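# Separate emitter holder from filter cube, stand both upright

## Task

Detach the emitter holder from the filter cube, then set it upright on the table next to the cube's remaining half, with both pieces resting flat on the table surface, matching the reference image named manual.

## Robot and tools

Robot: two arms, left_arm and right_arm, each with six joints and a two-finger gripper. Each arm's camera cable can be strained by contact, so keep arms, objects and the table from pressing on them.

Frames. The scene frame has its origin at table-top height, halfway between the nominal arm bases; +z is up, +x points out over the table, and left_arm sits on the +y side (image left/right does not follow these names). Measured bases: left_arm at (-0.025, +0.355, +0.025) m, quat_wxyz (+1.000, 0, 0, -0.010); right_arm at (+0.005, -0.335, +0.002) m, quat_wxyz (+1.000, 0, 0, -0.022). Hand positions, hand orientations and wrist-camera poses in results are given in that arm's own base frame; fixed cameras and the table use the scene frame. Printed hand positions can be a few cm off, worse when stretched out. end_effector_position is the point between the finger pads, roughly 1 cm short of the tips; fingers point along the gripper's +z and close along its y.

Row layout. Every command row has 14 numbers: the left arm's seven, then the right arm's seven, even if one arm stays put. Per arm the order is: wrist pitch, elbow, wrist yaw, wrist roll, shoulder, waist, opening. The six joint values are absolute target angles in radians, in the same convention the Joint positions line prints. Elbow and wrist pitch have flipped signs in everything you send and read. Usable ranges in your numbers: wrist pitch -1.571 to 1.571, elbow -3.142 to 0.000, wrist yaw -1.571 to 1.571, wrist roll -2.094 to 2.094, shoulder 0.000 to 3.142, waist -2.618 to 3.054. True ends may sit up to 0.059 rad either way; a target beyond an end by more than 0.059 (and beyond the current angle) is rejected, and a target past the real end is clipped, reported by "joint sent to its limit". Opening is a scale from -1 (shut) to +1 (wide open, 0.094 m between pads); between the extremes the fingers go to where grip_measured reads that value. To keep a gripper unchanged, resend its current command; 0 is a real command (half open).

Tools.
execute_actions(actions, cameras): actions is a list of actions; each action is up to 15 rows, one per 1/30 s step, and a short action repeats its last row to fill 15 steps. An empty list just reports state plus all cameras. cameras takes names, ["all"] or [].
move(target, speed, blend, opening_speed, grip_force, blocking, cameras): target is one 14-number row or a list of up to 15 rows (absolute joint angles plus openings). All joints travel together, so hand paths curve and nothing avoids obstacles or the other arm. speed is rad/s for the joint with the longest way (0.01 to 12.57, default 0.5), one value or one per target. blend (rad) rounds corners at intermediate targets; 0 stops at each. opening_speed (at least 0.2 per second on the opening scale) closes the fingers gradually; use it on fragile parts. grip_force is newtons per pad, 10 to 50, one value or one per arm; it persists, and lower values close slowly. blocking=false returns early while the motion continues; a new move then takes over. The result adds a "move:" line such as done, off_target (resting more than 0.035 rad away), moving, held or fault, plus limits=held if steps were withheld.
wait(seconds 0 to 10, cameras): lets time pass holding the last command.
stop(cameras): brakes a running move.
zoom_image(camera, region [x0, y0, x1, y1] pixels, at most 504 by 504): enlarges part of the newest image of one camera.
show_instructions(): shows the reference image(s).
finished_scene(scene): ends the current scene, given by its number; irreversible.

Cameras (all 896x504): cam_head_left, cam_head_right, cam_high, cam_low, cam_left_wrist, cam_right_wrist.

Reading results. Joint positions and Joint velocities list, per arm, the six joints in the order above, then the pad gap (m, m/s). Joint targets shows where joints are currently being driven; resend those values to hold an arm still. Tool commands shows current gripper commands. grip_measured is the finger opening on the command scale; empty it reads up to about 2.5 mm wide, and on a firmly held hard part up to about 3 mm narrower. grip_effort_nm is gripper motor effort (negative closing) and does not equal pad force. Joint torques follow the joint order, include arm weight, and numbers 2, 5, 6 wrap at ±28 N m. "joint command not followed" means the clearance check altered a step. Per step each joint target stays near its measured angle, and big hand jumps over 200 mm are scaled down, so far targets need several actions.

Cautions. Don't drop or fling parts, release moving parts, slam, or push hard against the table, fixtures or the other arm; arm-to-arm contact, including a gripper closing on the other's fingers, can fail the task. Anything ending off the table fails it. Long stretched holds, heavy loads or pushing at unreachable poses heat motors: a MOTOR HOT line warns, and at 90 °C the arm folds and idles. Loose objects may occasionally get nudged. Before finishing, both pieces must sit stable and flat without the robot holding them.

Each tool is called by a JSON object that holds its "fn" and its "kwargs", one argument or row to a line.

Reference images:

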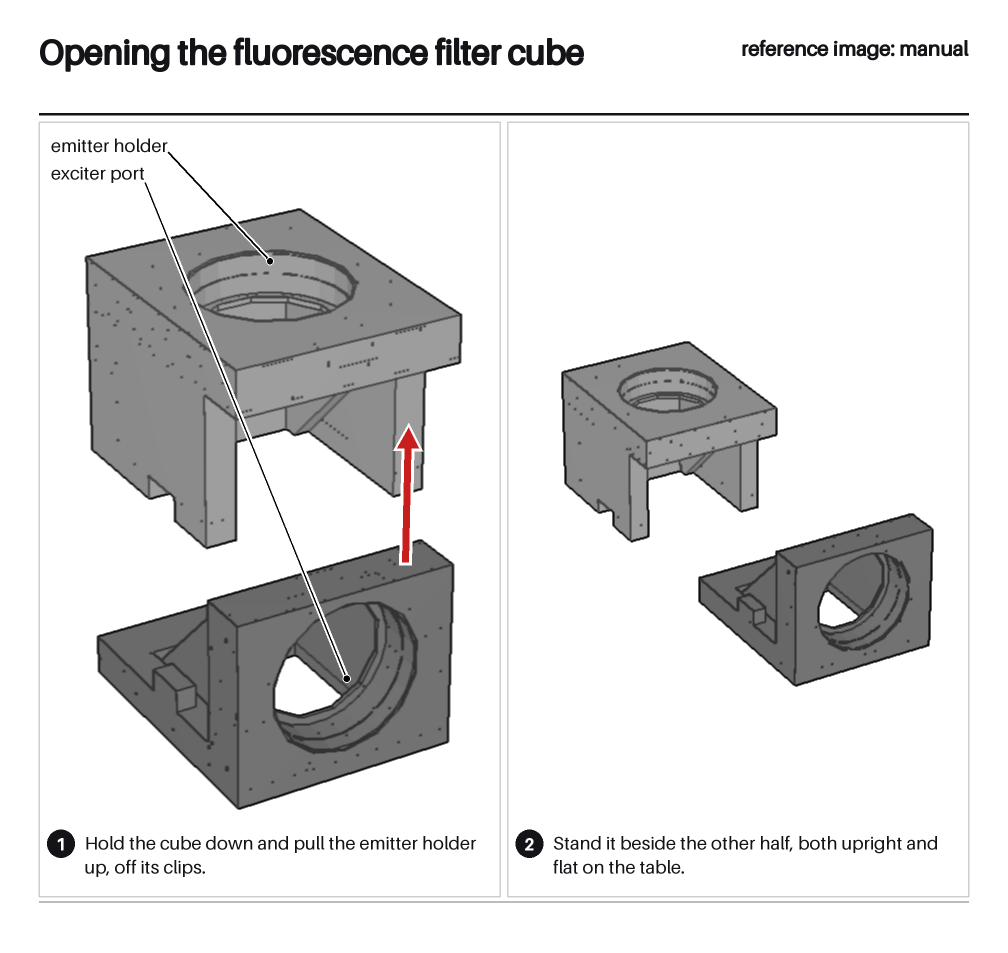

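## Session

{"fn": "execute_actions", "kwargs": {
  "actions": []
}}

Scene clock: 0.00 s.
left_arm: end_effector_position=(+0.3882, -0.0015, +0.3983) grip_measured=+1.000 grip_effort_nm=n/a end_effector_quat_wxyz=(+0.696, +0.000, +0.718, -0.010) | right_arm: end_effector_position=(+0.4113, -0.0020, +0.1383) grip_measured=+1.000 grip_effort_nm=n/a end_effector_quat_wxyz=(+0.613, +0.024, +0.787, -0.064)
Joint names: [wrist pitch, elbow, wrist yaw, wrist roll, shoulder, waist]
Joint positions: left_arm=[0.017 -1.05 0.016 -0.013 1.064 0.001 0.094] | right_arm=[-0.799 -0.433 0.215 -0.019 1.481 0.086 0.094]
Joint velocities: within noise
Joint torques (N m): no reading
Heat: left arm: 22 °C; right arm: 23 °C.
Joint targets: left_arm=[0.019 -1.059 0.016 -0.014 1.056 0.001] | right_arm=[-0.800 -0.441 0.217 -0.020 1.473 0.086]
Tool commands: left_gripper/opening=+1.0 right_gripper/opening=+1.0

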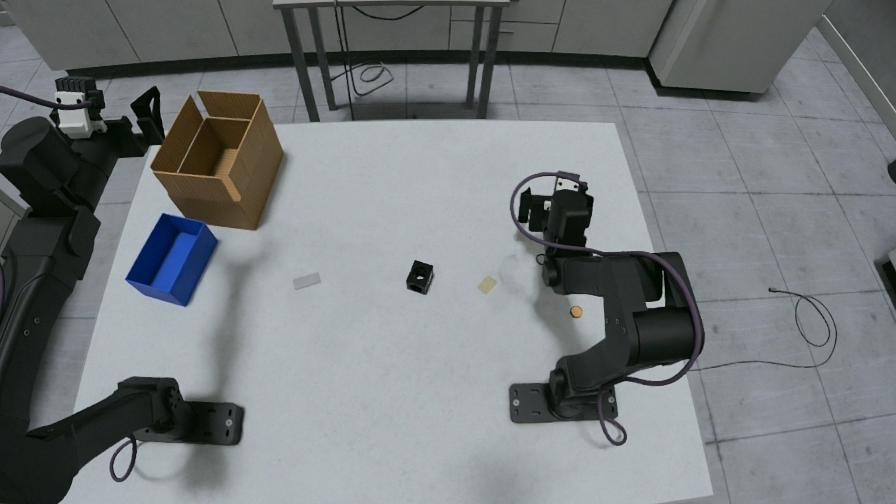

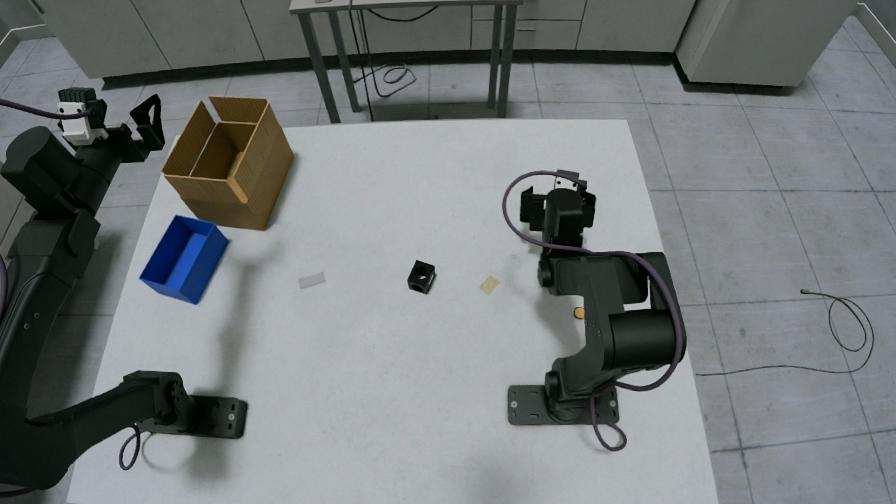

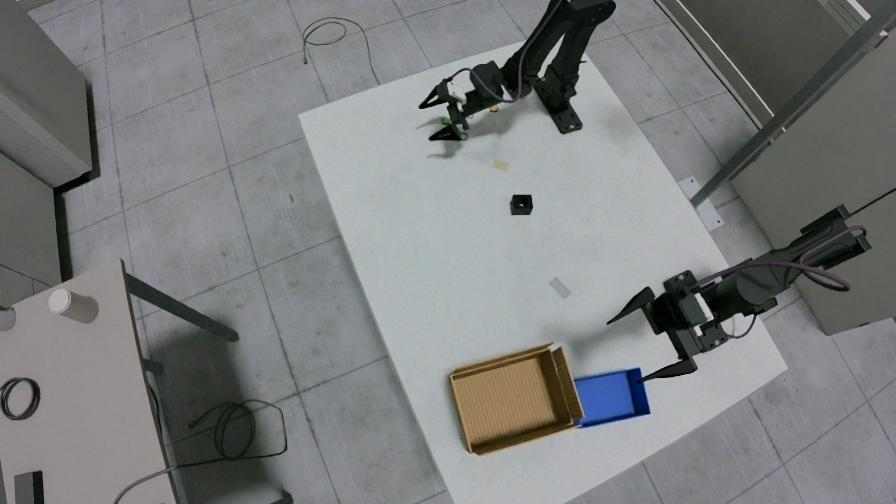

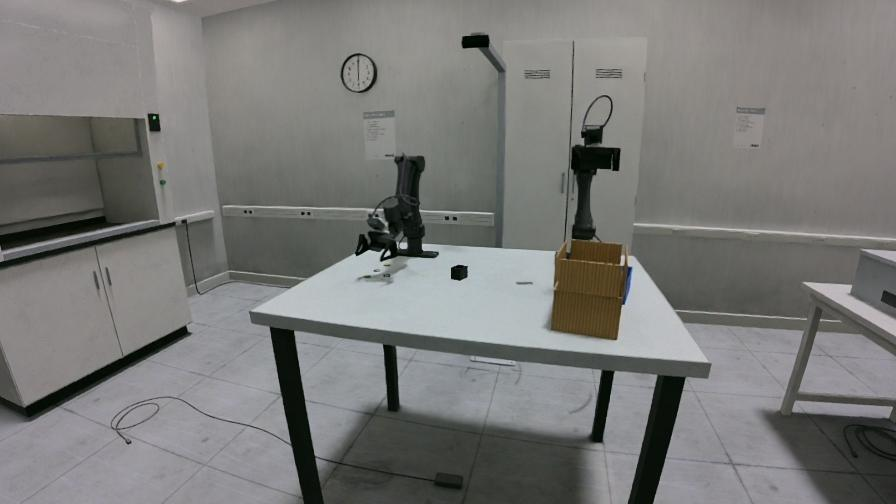

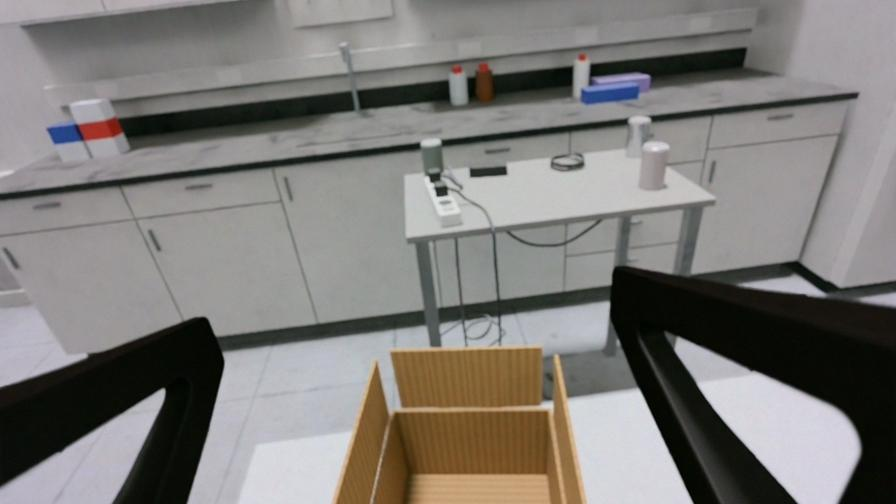

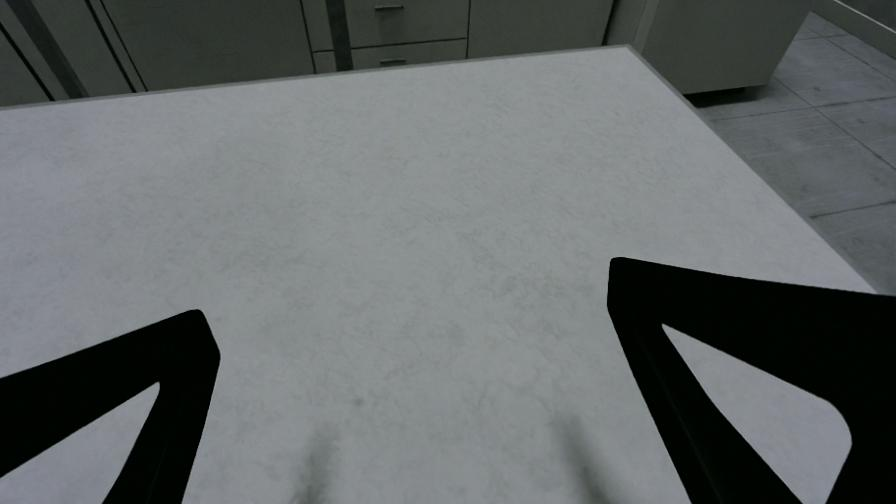

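{"fn": "zoom_image", "kwargs": {
  "camera": "cam_head_left",
  "region": [380, 240, 470, 310]
}}

{"fn": "zoom_image", "kwargs": {
  "camera": "cam_low",
  "region": [430, 250, 490, 290]
}}

{"fn": "zoom_image", "kwargs": {
  "camera": "cam_high",
  "region": [490, 175, 555, 230]
}}

{"fn": "zoom_image", "kwargs": {
  "camera": "cam_head_right",
  "region": [380, 240, 470, 310]
}}

Scaled by 5.600 from the camera's 896x504 image, which has a finer 1280x720 frame.

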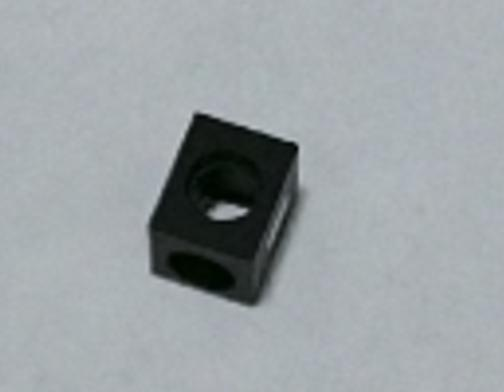

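Scaled by 8.400 from the camera's 896x504 image, which has a finer 1280x720 frame.

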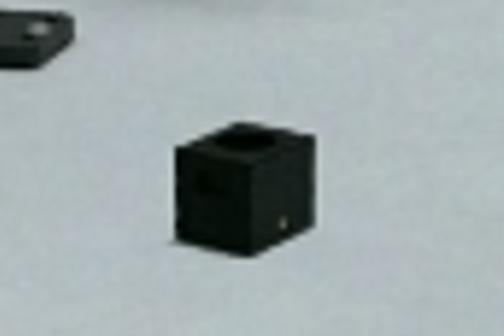

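Scaled by 7.754 from the camera's 896x504 image, which has a finer 1280x720 frame.

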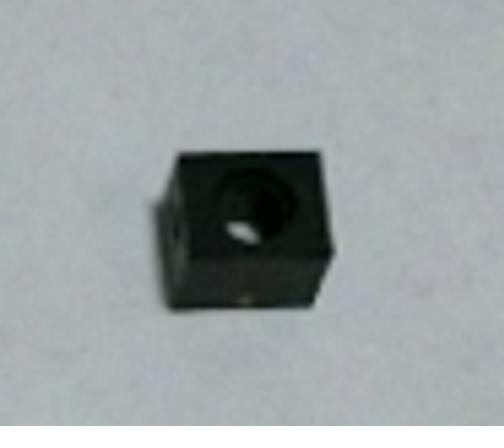

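Scaled by 5.600 from the camera's 896x504 image, which has a finer 1280x720 frame.

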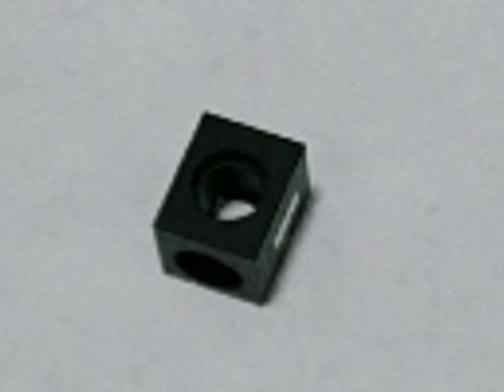

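{"fn": "move", "kwargs": {
  "target": [0.096,-0.751,0,0,1.355,-0.92,1,-0.8,-0.433,0.215,-0.019,1.481,0.086,1],
  "speed": 0.8,
  "cameras": ["cam_left_wrist","cam_head_left"]
}}

Scene clock: 7.10 s.
left_arm: end_effector_position=(+0.2380, -0.3118, +0.1297) grip_measured=+1.000 grip_effort_nm=0.05 end_effector_quat_wxyz=(+0.381, +0.400, +0.811, -0.192) | right_arm: end_effector_position=(+0.4112, -0.0020, +0.1382) grip_measured=+1.000 grip_effort_nm=0.01 end_effector_quat_wxyz=(+0.613, +0.024, +0.787, -0.064)
Joint names: [wrist pitch, elbow, wrist yaw, wrist roll, shoulder, waist]
Joint positions: left_arm=[0.096 -0.757 0.005 -0.004 1.35 -0.919 0.094] | right_arm=[-0.799 -0.433 0.215 -0.019 1.481 0.086 0.094]
Joint torques (N m): left_arm=[-1.79 -5.14 -0.08 0.02 -3.82 -0.05] | right_arm=[-1.96 -5.71 0.05 -0.01 -4.94 -0.05]
Heat: left arm: 24 °C; right arm: 23 °C.
Joint targets: left_arm=[0.096 -0.751 0.000 0.000 1.355 -0.920] | right_arm=[-0.800 -0.433 0.215 -0.019 1.481 0.086]
move: done
Images, in order (width x height): cam_head_left 896x504, cam_left_wrist 896x504.

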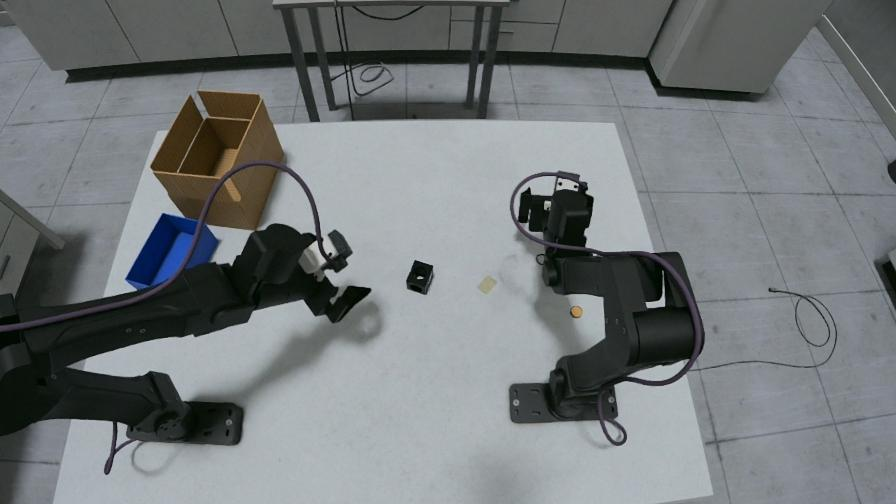

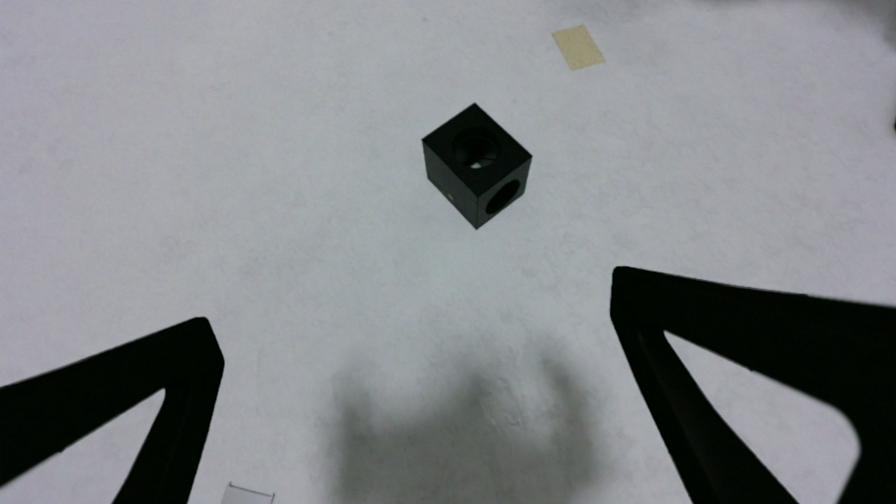

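{"fn": "zoom_image", "kwargs": {
  "camera": "cam_left_wrist",
  "region": [410, 95, 545, 235]
}}

Scaled by 3.600 from the camera's 896x504 image, which has a finer 1280x720 frame.

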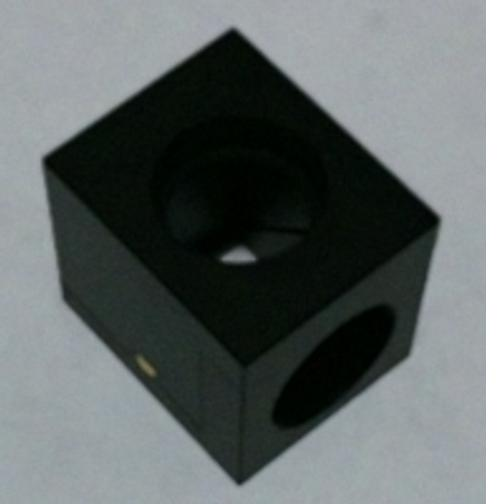

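{"fn": "move", "kwargs": {
  "target": [-0.361,-0.894,-0.829,-0.639,2.044,-1.378,1,-0.8,-0.433,0.215,-0.019,1.481,0.086,1],
  "speed": 0.8,
  "cameras": ["cam_left_wrist","cam_head_left","cam_high"]
}}

Scene clock: 11.30 s.
left_arm: end_effector_position=(+0.2109, -0.3918, +0.0152) grip_measured=+1.000 grip_effort_nm=0.05 end_effector_quat_wxyz=(+0.494, +0.176, +0.847, -0.090) | right_arm: end_effector_position=(+0.4112, -0.0020, +0.1382) grip_measured=+1.000 grip_effort_nm=0.01 end_effector_quat_wxyz=(+0.613, +0.024, +0.787, -0.064)
Joint names: [wrist pitch, elbow, wrist yaw, wrist roll, shoulder, waist]
Joint positions: left_arm=[-0.345 -0.875 -0.814 -0.627 2.029 -1.379 0.094] | right_arm=[-0.799 -0.433 0.215 -0.019 1.481 0.086 0.094]
Joint torques (N m): left_arm=[-1.65 -5.29 -0.41 -0.14 -7.02 0.08] | right_arm=[-1.97 -5.74 0.05 -0.01 -5 -0.06]
Heat: left arm: 24 °C; right arm: 23 °C.
Joint targets: left_arm=[-0.361 -0.894 -0.829 -0.639 2.044 -1.378] | right_arm=[-0.800 -0.433 0.215 -0.019 1.481 0.086]
move: done
Images, in order (width x height): cam_head_left 896x504, cam_high 896x504, cam_left_wrist 896x504.

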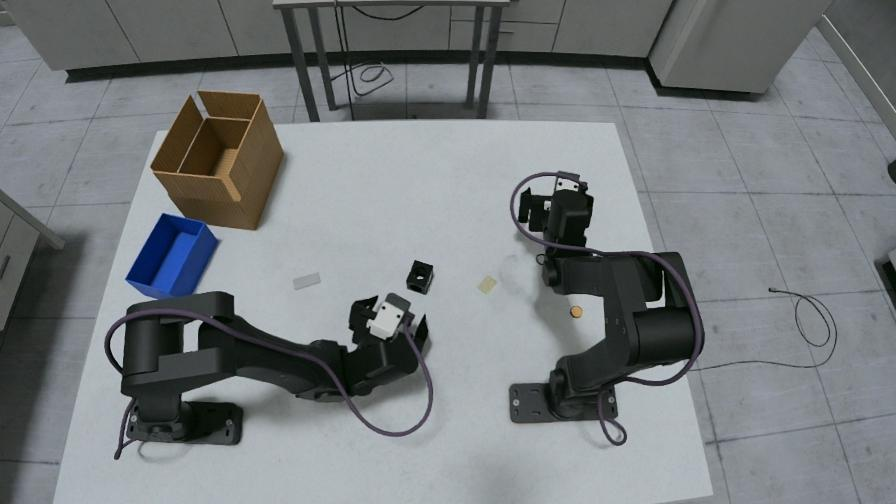

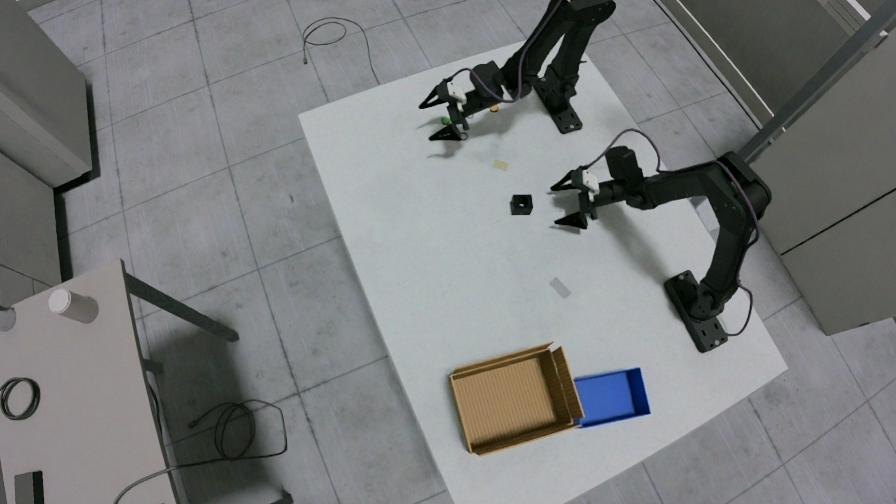

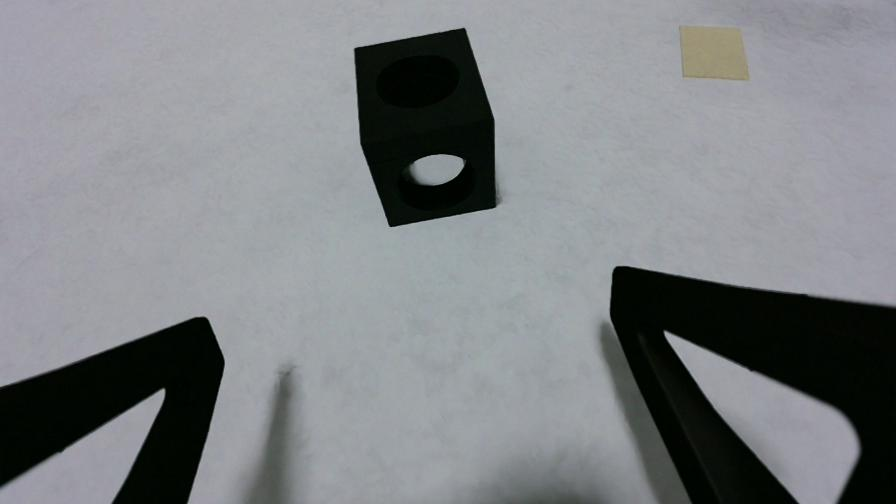

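{"fn": "move", "kwargs": {
  "target": [-0.411,-0.996,-0.788,-0.581,2.154,-1.321,1,-0.8,-0.433,0.215,-0.019,1.481,0.086,1],
  "speed": 0.4,
  "cameras": ["cam_left_wrist","cam_high"]
}}

{"fn": "zoom_image", "kwargs": {
  "camera": "cam_high",
  "region": [480, 150, 640, 250]
}}

Scene clock: 14.37 s.
left_arm: end_effector_position=(+0.2364, -0.4118, +0.0057) grip_measured=+1.000 grip_effort_nm=0.05 end_effector_quat_wxyz=(+0.498, +0.166, +0.846, -0.093) | right_arm: end_effector_position=(+0.4112, -0.0020, +0.1382) grip_measured=+1.000 grip_effort_nm=0.01 end_effector_quat_wxyz=(+0.613, +0.024, +0.787, -0.064)
Joint names: [wrist pitch, elbow, wrist yaw, wrist roll, shoulder, waist]
Joint positions: left_arm=[-0.395 -0.976 -0.788 -0.584 2.132 -1.324 0.094] | right_arm=[-0.799 -0.433 0.215 -0.019 1.481 0.086 0.094]
Joint torques (N m): left_arm=[-1.71 -5.53 -0.27 -0.03 -7.46 0.31] | right_arm=[-1.98 -5.68 0.03 -0.01 -4.98 -0.06]
Heat: left arm: 24 °C; right arm: 24 °C.
Joint targets: left_arm=[-0.411 -0.996 -0.788 -0.581 2.154 -1.321] | right_arm=[-0.800 -0.433 0.215 -0.019 1.481 0.086]
move: done
Images, in order (width x height): cam_high 896x504, cam_left_wrist 896x504.

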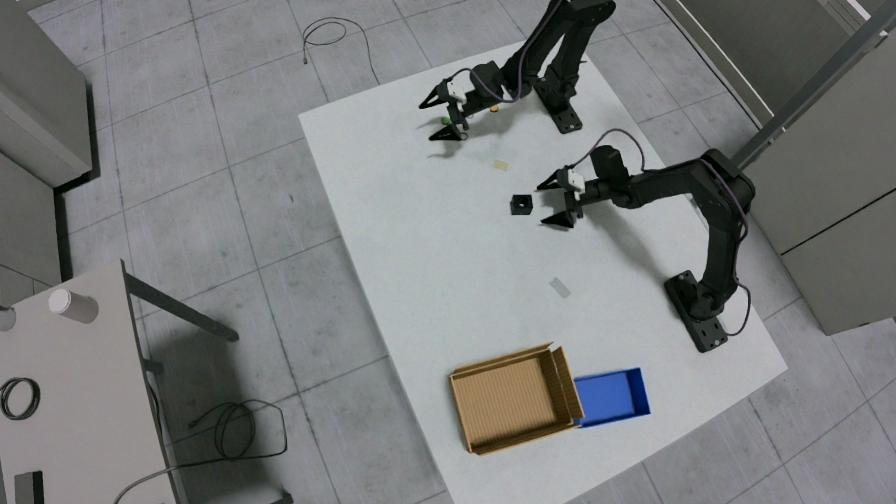

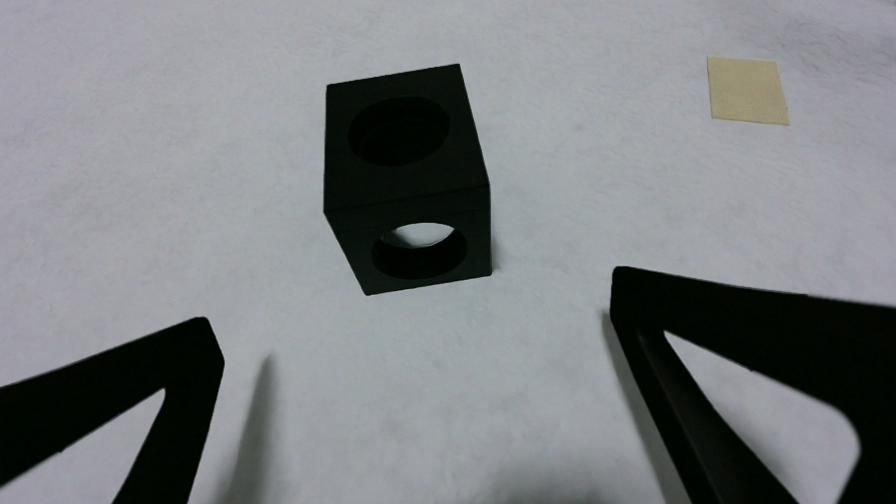

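Scaled by 3.150 from the camera's 896x504 image, which has a finer 1280x720 frame.

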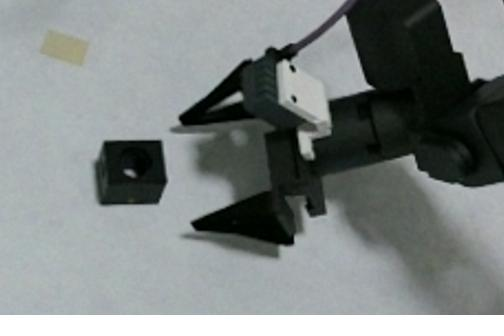

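{"fn": "move", "kwargs": {
  "target": [-0.517,-1.003,-0.683,-0.46,2.186,-1.253,1,-0.8,-0.433,0.215,-0.019,1.481,0.086,1],
  "speed": 0.25,
  "cameras": ["cam_left_wrist","cam_high"]
}}

{"fn": "zoom_image", "kwargs": {
  "camera": "cam_high",
  "region": [490, 160, 590, 240]
}}

Scene clock: 16.83 s.
left_arm: end_effector_position=(+0.2574, -0.4206, +0.0024) grip_measured=+1.000 grip_effort_nm=0.05 end_effector_quat_wxyz=(+0.495, +0.195, +0.840, -0.111) | right_arm: end_effector_position=(+0.4112, -0.0020, +0.1382) grip_measured=+1.000 grip_effort_nm=0.01 end_effector_quat_wxyz=(+0.613, +0.024, +0.787, -0.064)
Joint names: [wrist pitch, elbow, wrist yaw, wrist roll, shoulder, waist]
Joint positions: left_arm=[-0.501 -0.983 -0.685 -0.464 2.162 -1.257 0.094] | right_arm=[-0.799 -0.433 0.215 -0.019 1.481 0.086 0.094]
Joint torques (N m): left_arm=[-1.87 -5.45 -0.24 -0.03 -7.47 0.39] | right_arm=[-1.96 -5.68 0.05 -0.02 -4.96 -0.08]
Heat: left arm: 25 °C; right arm: 24 °C.
Joint targets: left_arm=[-0.517 -1.003 -0.683 -0.460 2.186 -1.253] | right_arm=[-0.800 -0.433 0.215 -0.019 1.481 0.086]
move: done
Images, in order (width x height): cam_high 896x504, cam_left_wrist 896x504.

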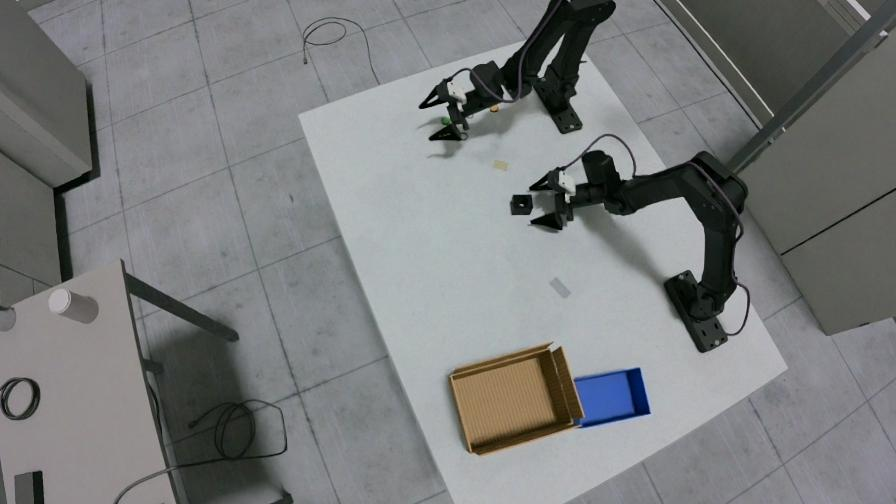

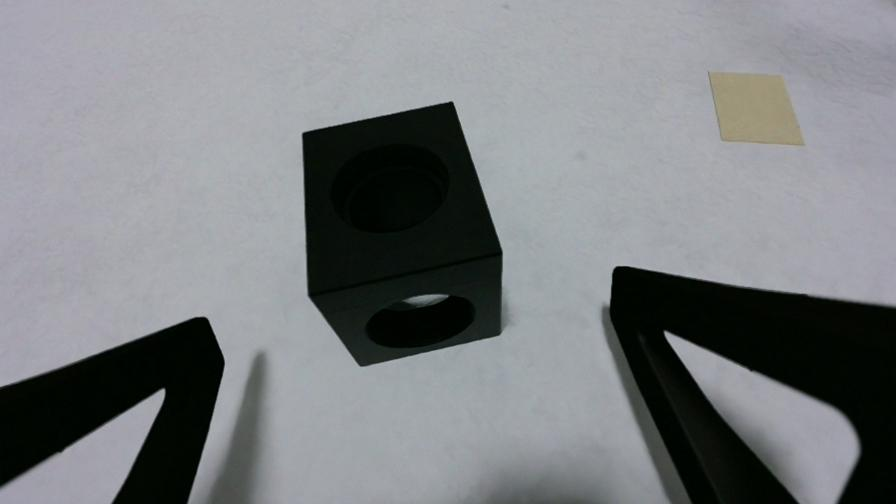

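Scaled by 5.040 from the camera's 896x504 image, which has a finer 1280x720 frame.

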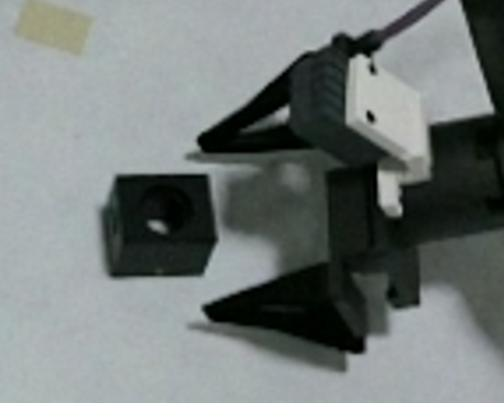

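{"fn": "move", "kwargs": {
  "target": [
    [-0.452,-1.049,-0.744,-0.527,2.211,-1.272,1,-0.8,-0.433,0.215,-0.019,1.481,0.086,1],
    [-0.452,-1.049,-0.744,-0.527,2.211,-1.272,-0.12,-0.8,-0.433,0.215,-0.019,1.481,0.086,1]
  ],
  "speed": 0.25,
  "opening_speed": 0.5,
  "cameras": ["cam_left_wrist","cam_high"]
}}

{"fn": "zoom_image", "kwargs": {
  "camera": "cam_high",
  "region": [490, 160, 590, 240]
}}

{"fn": "zoom_image", "kwargs": {
  "camera": "cam_left_wrist",
  "region": [220, 60, 640, 480]
}}

Scene clock: 22.17 s.
left_arm: end_effector_position=(+0.2613, -0.4242, +0.0037) grip_measured=-0.118 grip_effort_nm=-0.03 end_effector_quat_wxyz=(+0.502, +0.167, +0.842, -0.105) | right_arm: end_effector_position=(+0.4112, -0.0020, +0.1382) grip_measured=+1.000 grip_effort_nm=0.01 end_effector_quat_wxyz=(+0.613, +0.024, +0.787, -0.064)
Joint names: [wrist pitch, elbow, wrist yaw, wrist roll, shoulder, waist]
Joint positions: left_arm=[-0.466 -1.029 -0.733 -0.517 2.186 -1.265 0.041] | right_arm=[-0.799 -0.433 0.215 -0.019 1.481 0.086 0.094]
Joint torques (N m): left_arm=[-1.5 -5.45 -0.38 -0.15 -7.64 -0.47] | right_arm=[-1.97 -5.7 0.03 -0.01 -4.98 -0.12]
Heat: left arm: 25 °C; right arm: 25 °C.
Joint targets: left_arm=[-0.452 -1.049 -0.744 -0.527 2.211 -1.272] | right_arm=[-0.800 -0.433 0.215 -0.019 1.481 0.086]
move: done
Images, in order (width x height): cam_high 896x504, cam_left_wrist 896x504.

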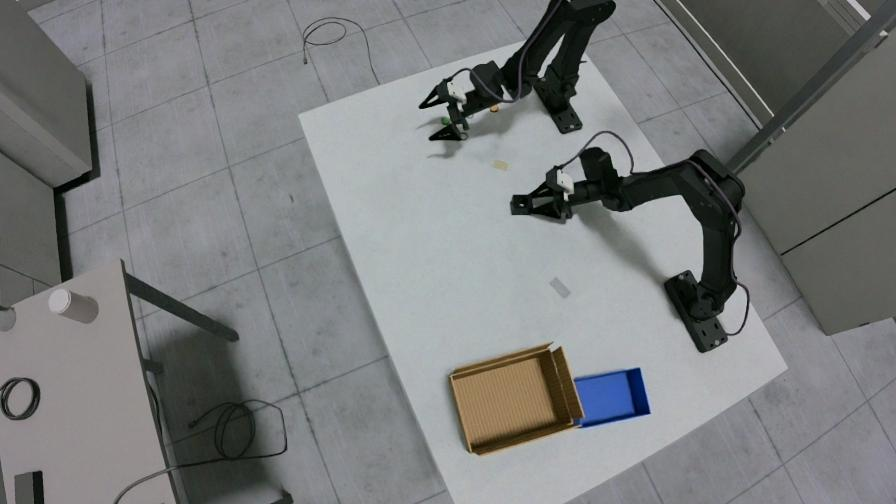

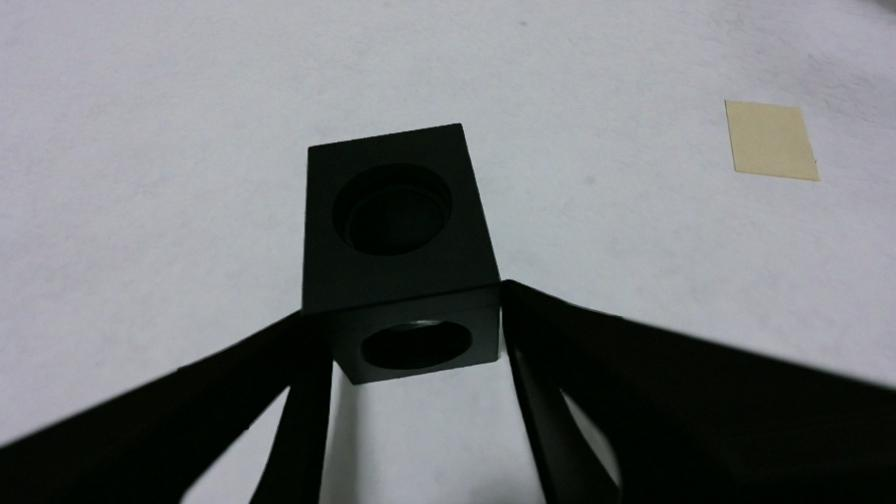

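Scaled by 5.040 from the camera's 896x504 image, which has a finer 1280x720 frame.

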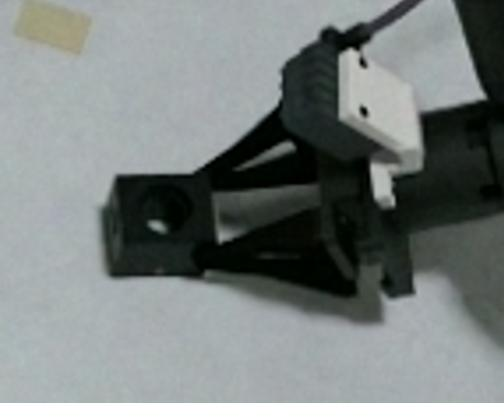

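Scaled by 1.200 from the camera's 896x504 image, which has a finer 1280x720 frame.

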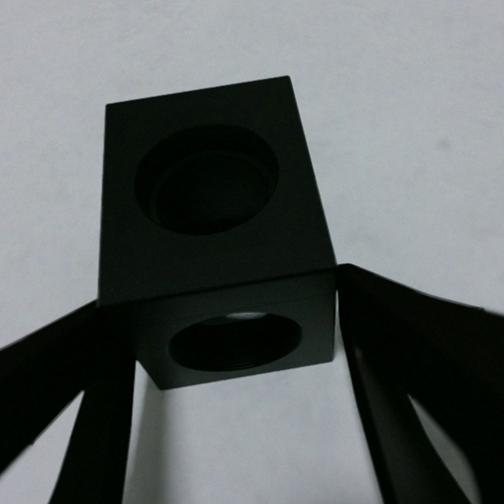

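{"fn": "move", "kwargs": {
  "target": [
    [-0.452,-1.049,-0.744,-0.527,2.211,-1.272,0.1,-0.8,-0.433,0.215,-0.019,1.481,0.086,1],
    [-0.486,-1.056,-0.741,-0.524,2.25,-1.268,0.1,-0.8,-0.433,0.215,-0.019,1.481,0.086,1],
    [-0.486,-1.056,-0.741,-0.524,2.25,-1.268,-0.26,-0.8,-0.433,0.215,-0.019,1.481,0.086,1]
  ],
  "speed": 0.2,
  "opening_speed": 0.4,
  "cameras": ["cam_left_wrist","cam_high","cam_head_left"]
}}

{"fn": "zoom_image", "kwargs": {
  "camera": "cam_high",
  "region": [490, 160, 590, 240]
}}

{"fn": "zoom_image", "kwargs": {
  "camera": "cam_left_wrist",
  "region": [220, 60, 640, 480]
}}

Scene clock: 41.27 s.
left_arm: end_effector_position=(+0.2613, -0.4232, -0.0100) grip_measured=-0.188 grip_effort_nm=-0.96 end_effector_quat_wxyz=(+0.498, +0.171, +0.845, -0.097) | right_arm: end_effector_position=(+0.4112, -0.0020, +0.1382) grip_measured=+1.000 grip_effort_nm=0.01 end_effector_quat_wxyz=(+0.613, +0.024, +0.787, -0.064)
Joint names: [wrist pitch, elbow, wrist yaw, wrist roll, shoulder, waist]
Joint positions: left_arm=[-0.474 -1.037 -0.735 -0.517 2.224 -1.265 0.038] | right_arm=[-0.799 -0.433 0.215 -0.019 1.481 0.086 0.094]
Joint torques (N m): left_arm=[-1.74 -5.26 -0.33 -0.12 -7.68 -0.18] | right_arm=[-1.95 -5.67 0.05 -0.03 -5 -0.08]
Heat: left arm: 25 °C; right arm: 26 °C.
Joint targets: left_arm=[-0.486 -1.056 -0.741 -0.524 2.250 -1.268] | right_arm=[-0.800 -0.433 0.215 -0.019 1.481 0.086]
move: done
Images, in order (width x height): cam_head_left 896x504, cam_high 896x504, cam_left_wrist 896x504.

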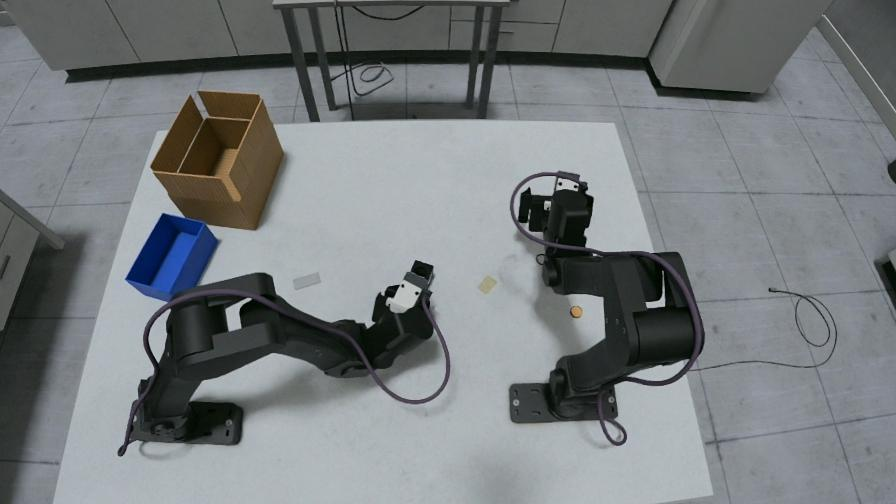

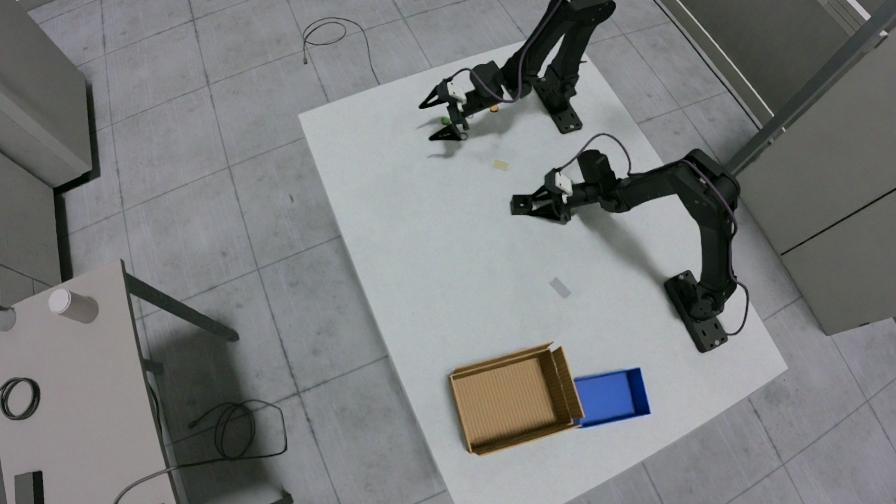

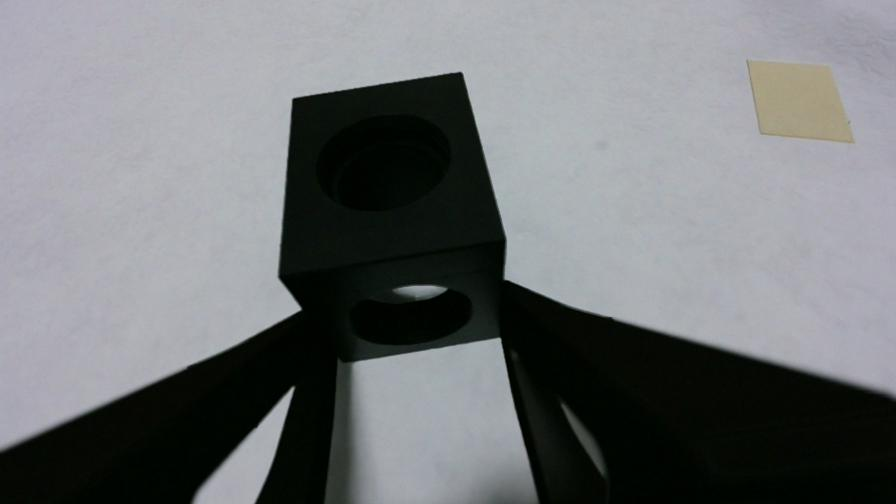

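Scaled by 5.040 from the camera's 896x504 image, which has a finer 1280x720 frame.

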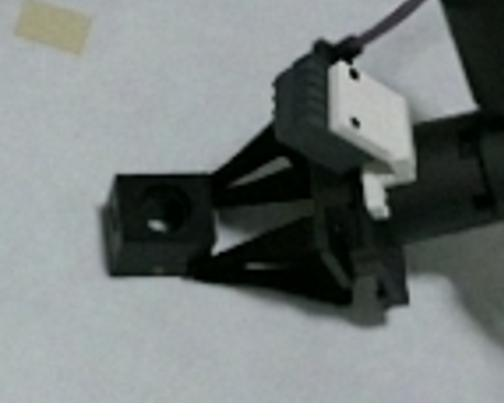

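Scaled by 1.200 from the camera's 896x504 image, which has a finer 1280x720 frame.

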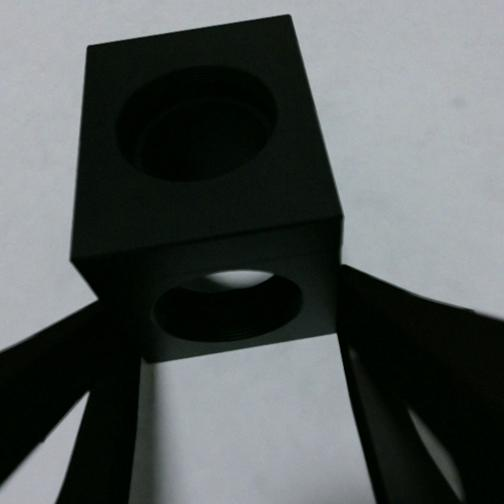

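{"fn": "move", "kwargs": {
  "target": [
    [-0.486,-1.056,-0.741,-0.524,2.25,-1.268,-0.26,0.4,-1.5,0,0.6,1.7,0.3,1],
    [-0.486,-1.056,-0.741,-0.524,2.25,-1.268,-0.26,1.489,-1.812,0,1.2,1.894,0.834,1]
  ],
  "speed": 0.8,
  "blend": 0.2,
  "cameras": ["cam_right_wrist","cam_high","cam_head_left"]
}}

Scene clock: 46.57 s.
left_arm: end_effector_position=(+0.2613, -0.4232, -0.0100) grip_measured=-0.188 grip_effort_nm=-0.98 end_effector_quat_wxyz=(+0.498, +0.171, +0.845, -0.097) | right_arm: end_effector_position=(+0.2374, +0.2648, +0.1583) grip_measured=+1.000 grip_effort_nm=0.01 end_effector_quat_wxyz=(+0.005, +0.176, +0.984, +0.014)
Joint names: [wrist pitch, elbow, wrist yaw, wrist roll, shoulder, waist]
Joint positions: left_arm=[-0.474 -1.037 -0.735 -0.517 2.224 -1.265 0.038] | right_arm=[1.453 -1.787 -0.007 1.188 1.875 0.834 0.094]
Joint torques (N m): left_arm=[-1.76 -5.29 -0.32 -0.11 -7.72 -0.2] | right_arm=[0.03 -8.4 0.07 0.08 -7.34 -0.03]
Heat: left arm: 25 °C; right arm: 26 °C.
Joint targets: left_arm=[-0.486 -1.056 -0.741 -0.524 2.250 -1.268] | right_arm=[1.489 -1.812 0.000 1.200 1.894 0.834]
move: off_target (right_arm); right_arm: the wrist pitch is farthest, 0.036 rad from its target
Images, in order (width x height): cam_head_left 896x504, cam_high 896x504, cam_right_wrist 896x504.

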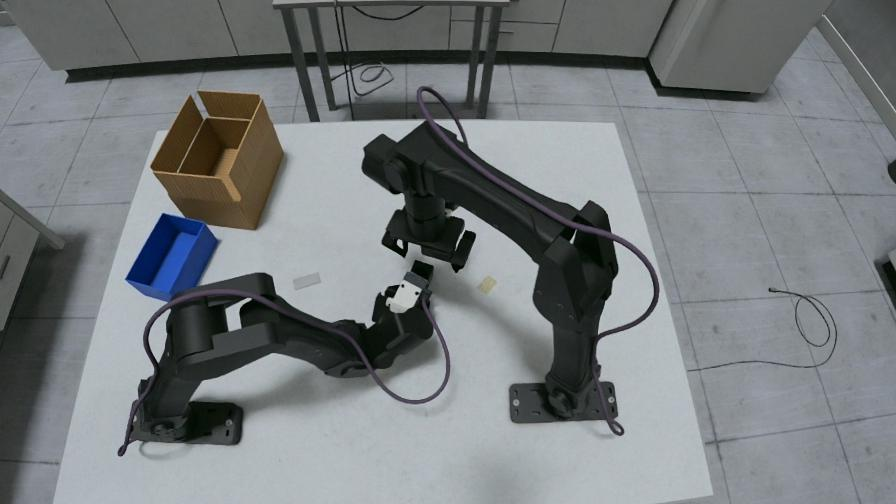

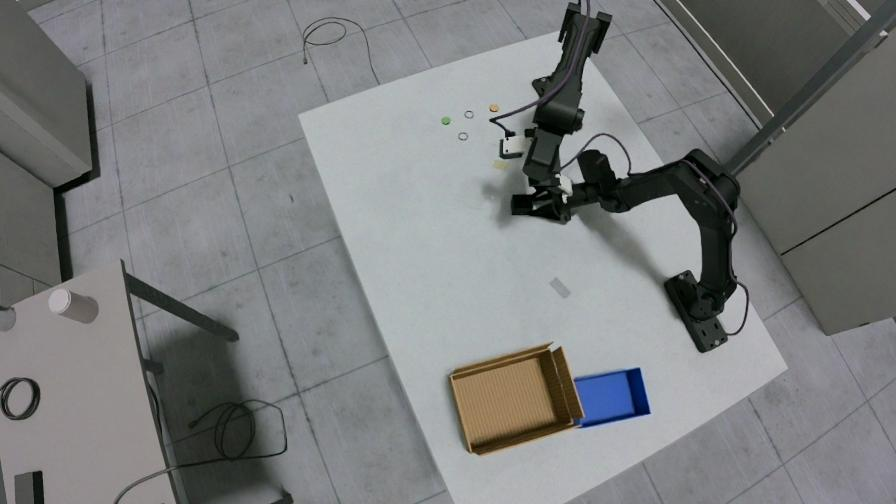

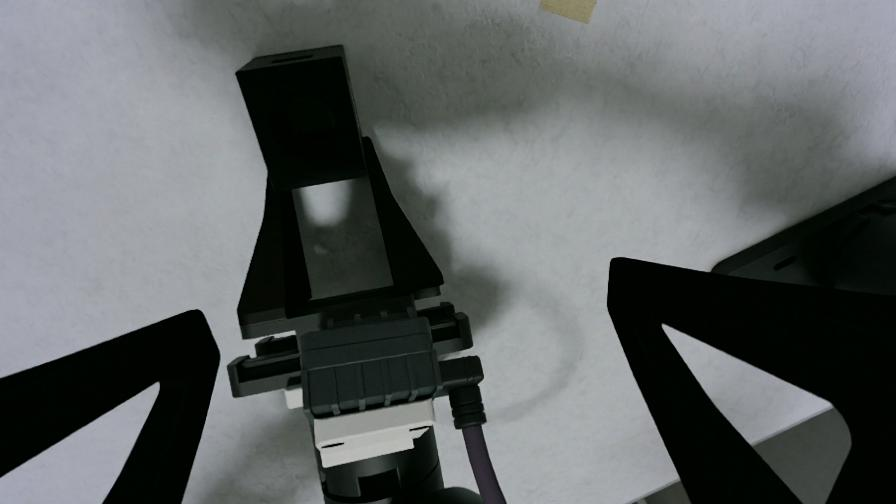

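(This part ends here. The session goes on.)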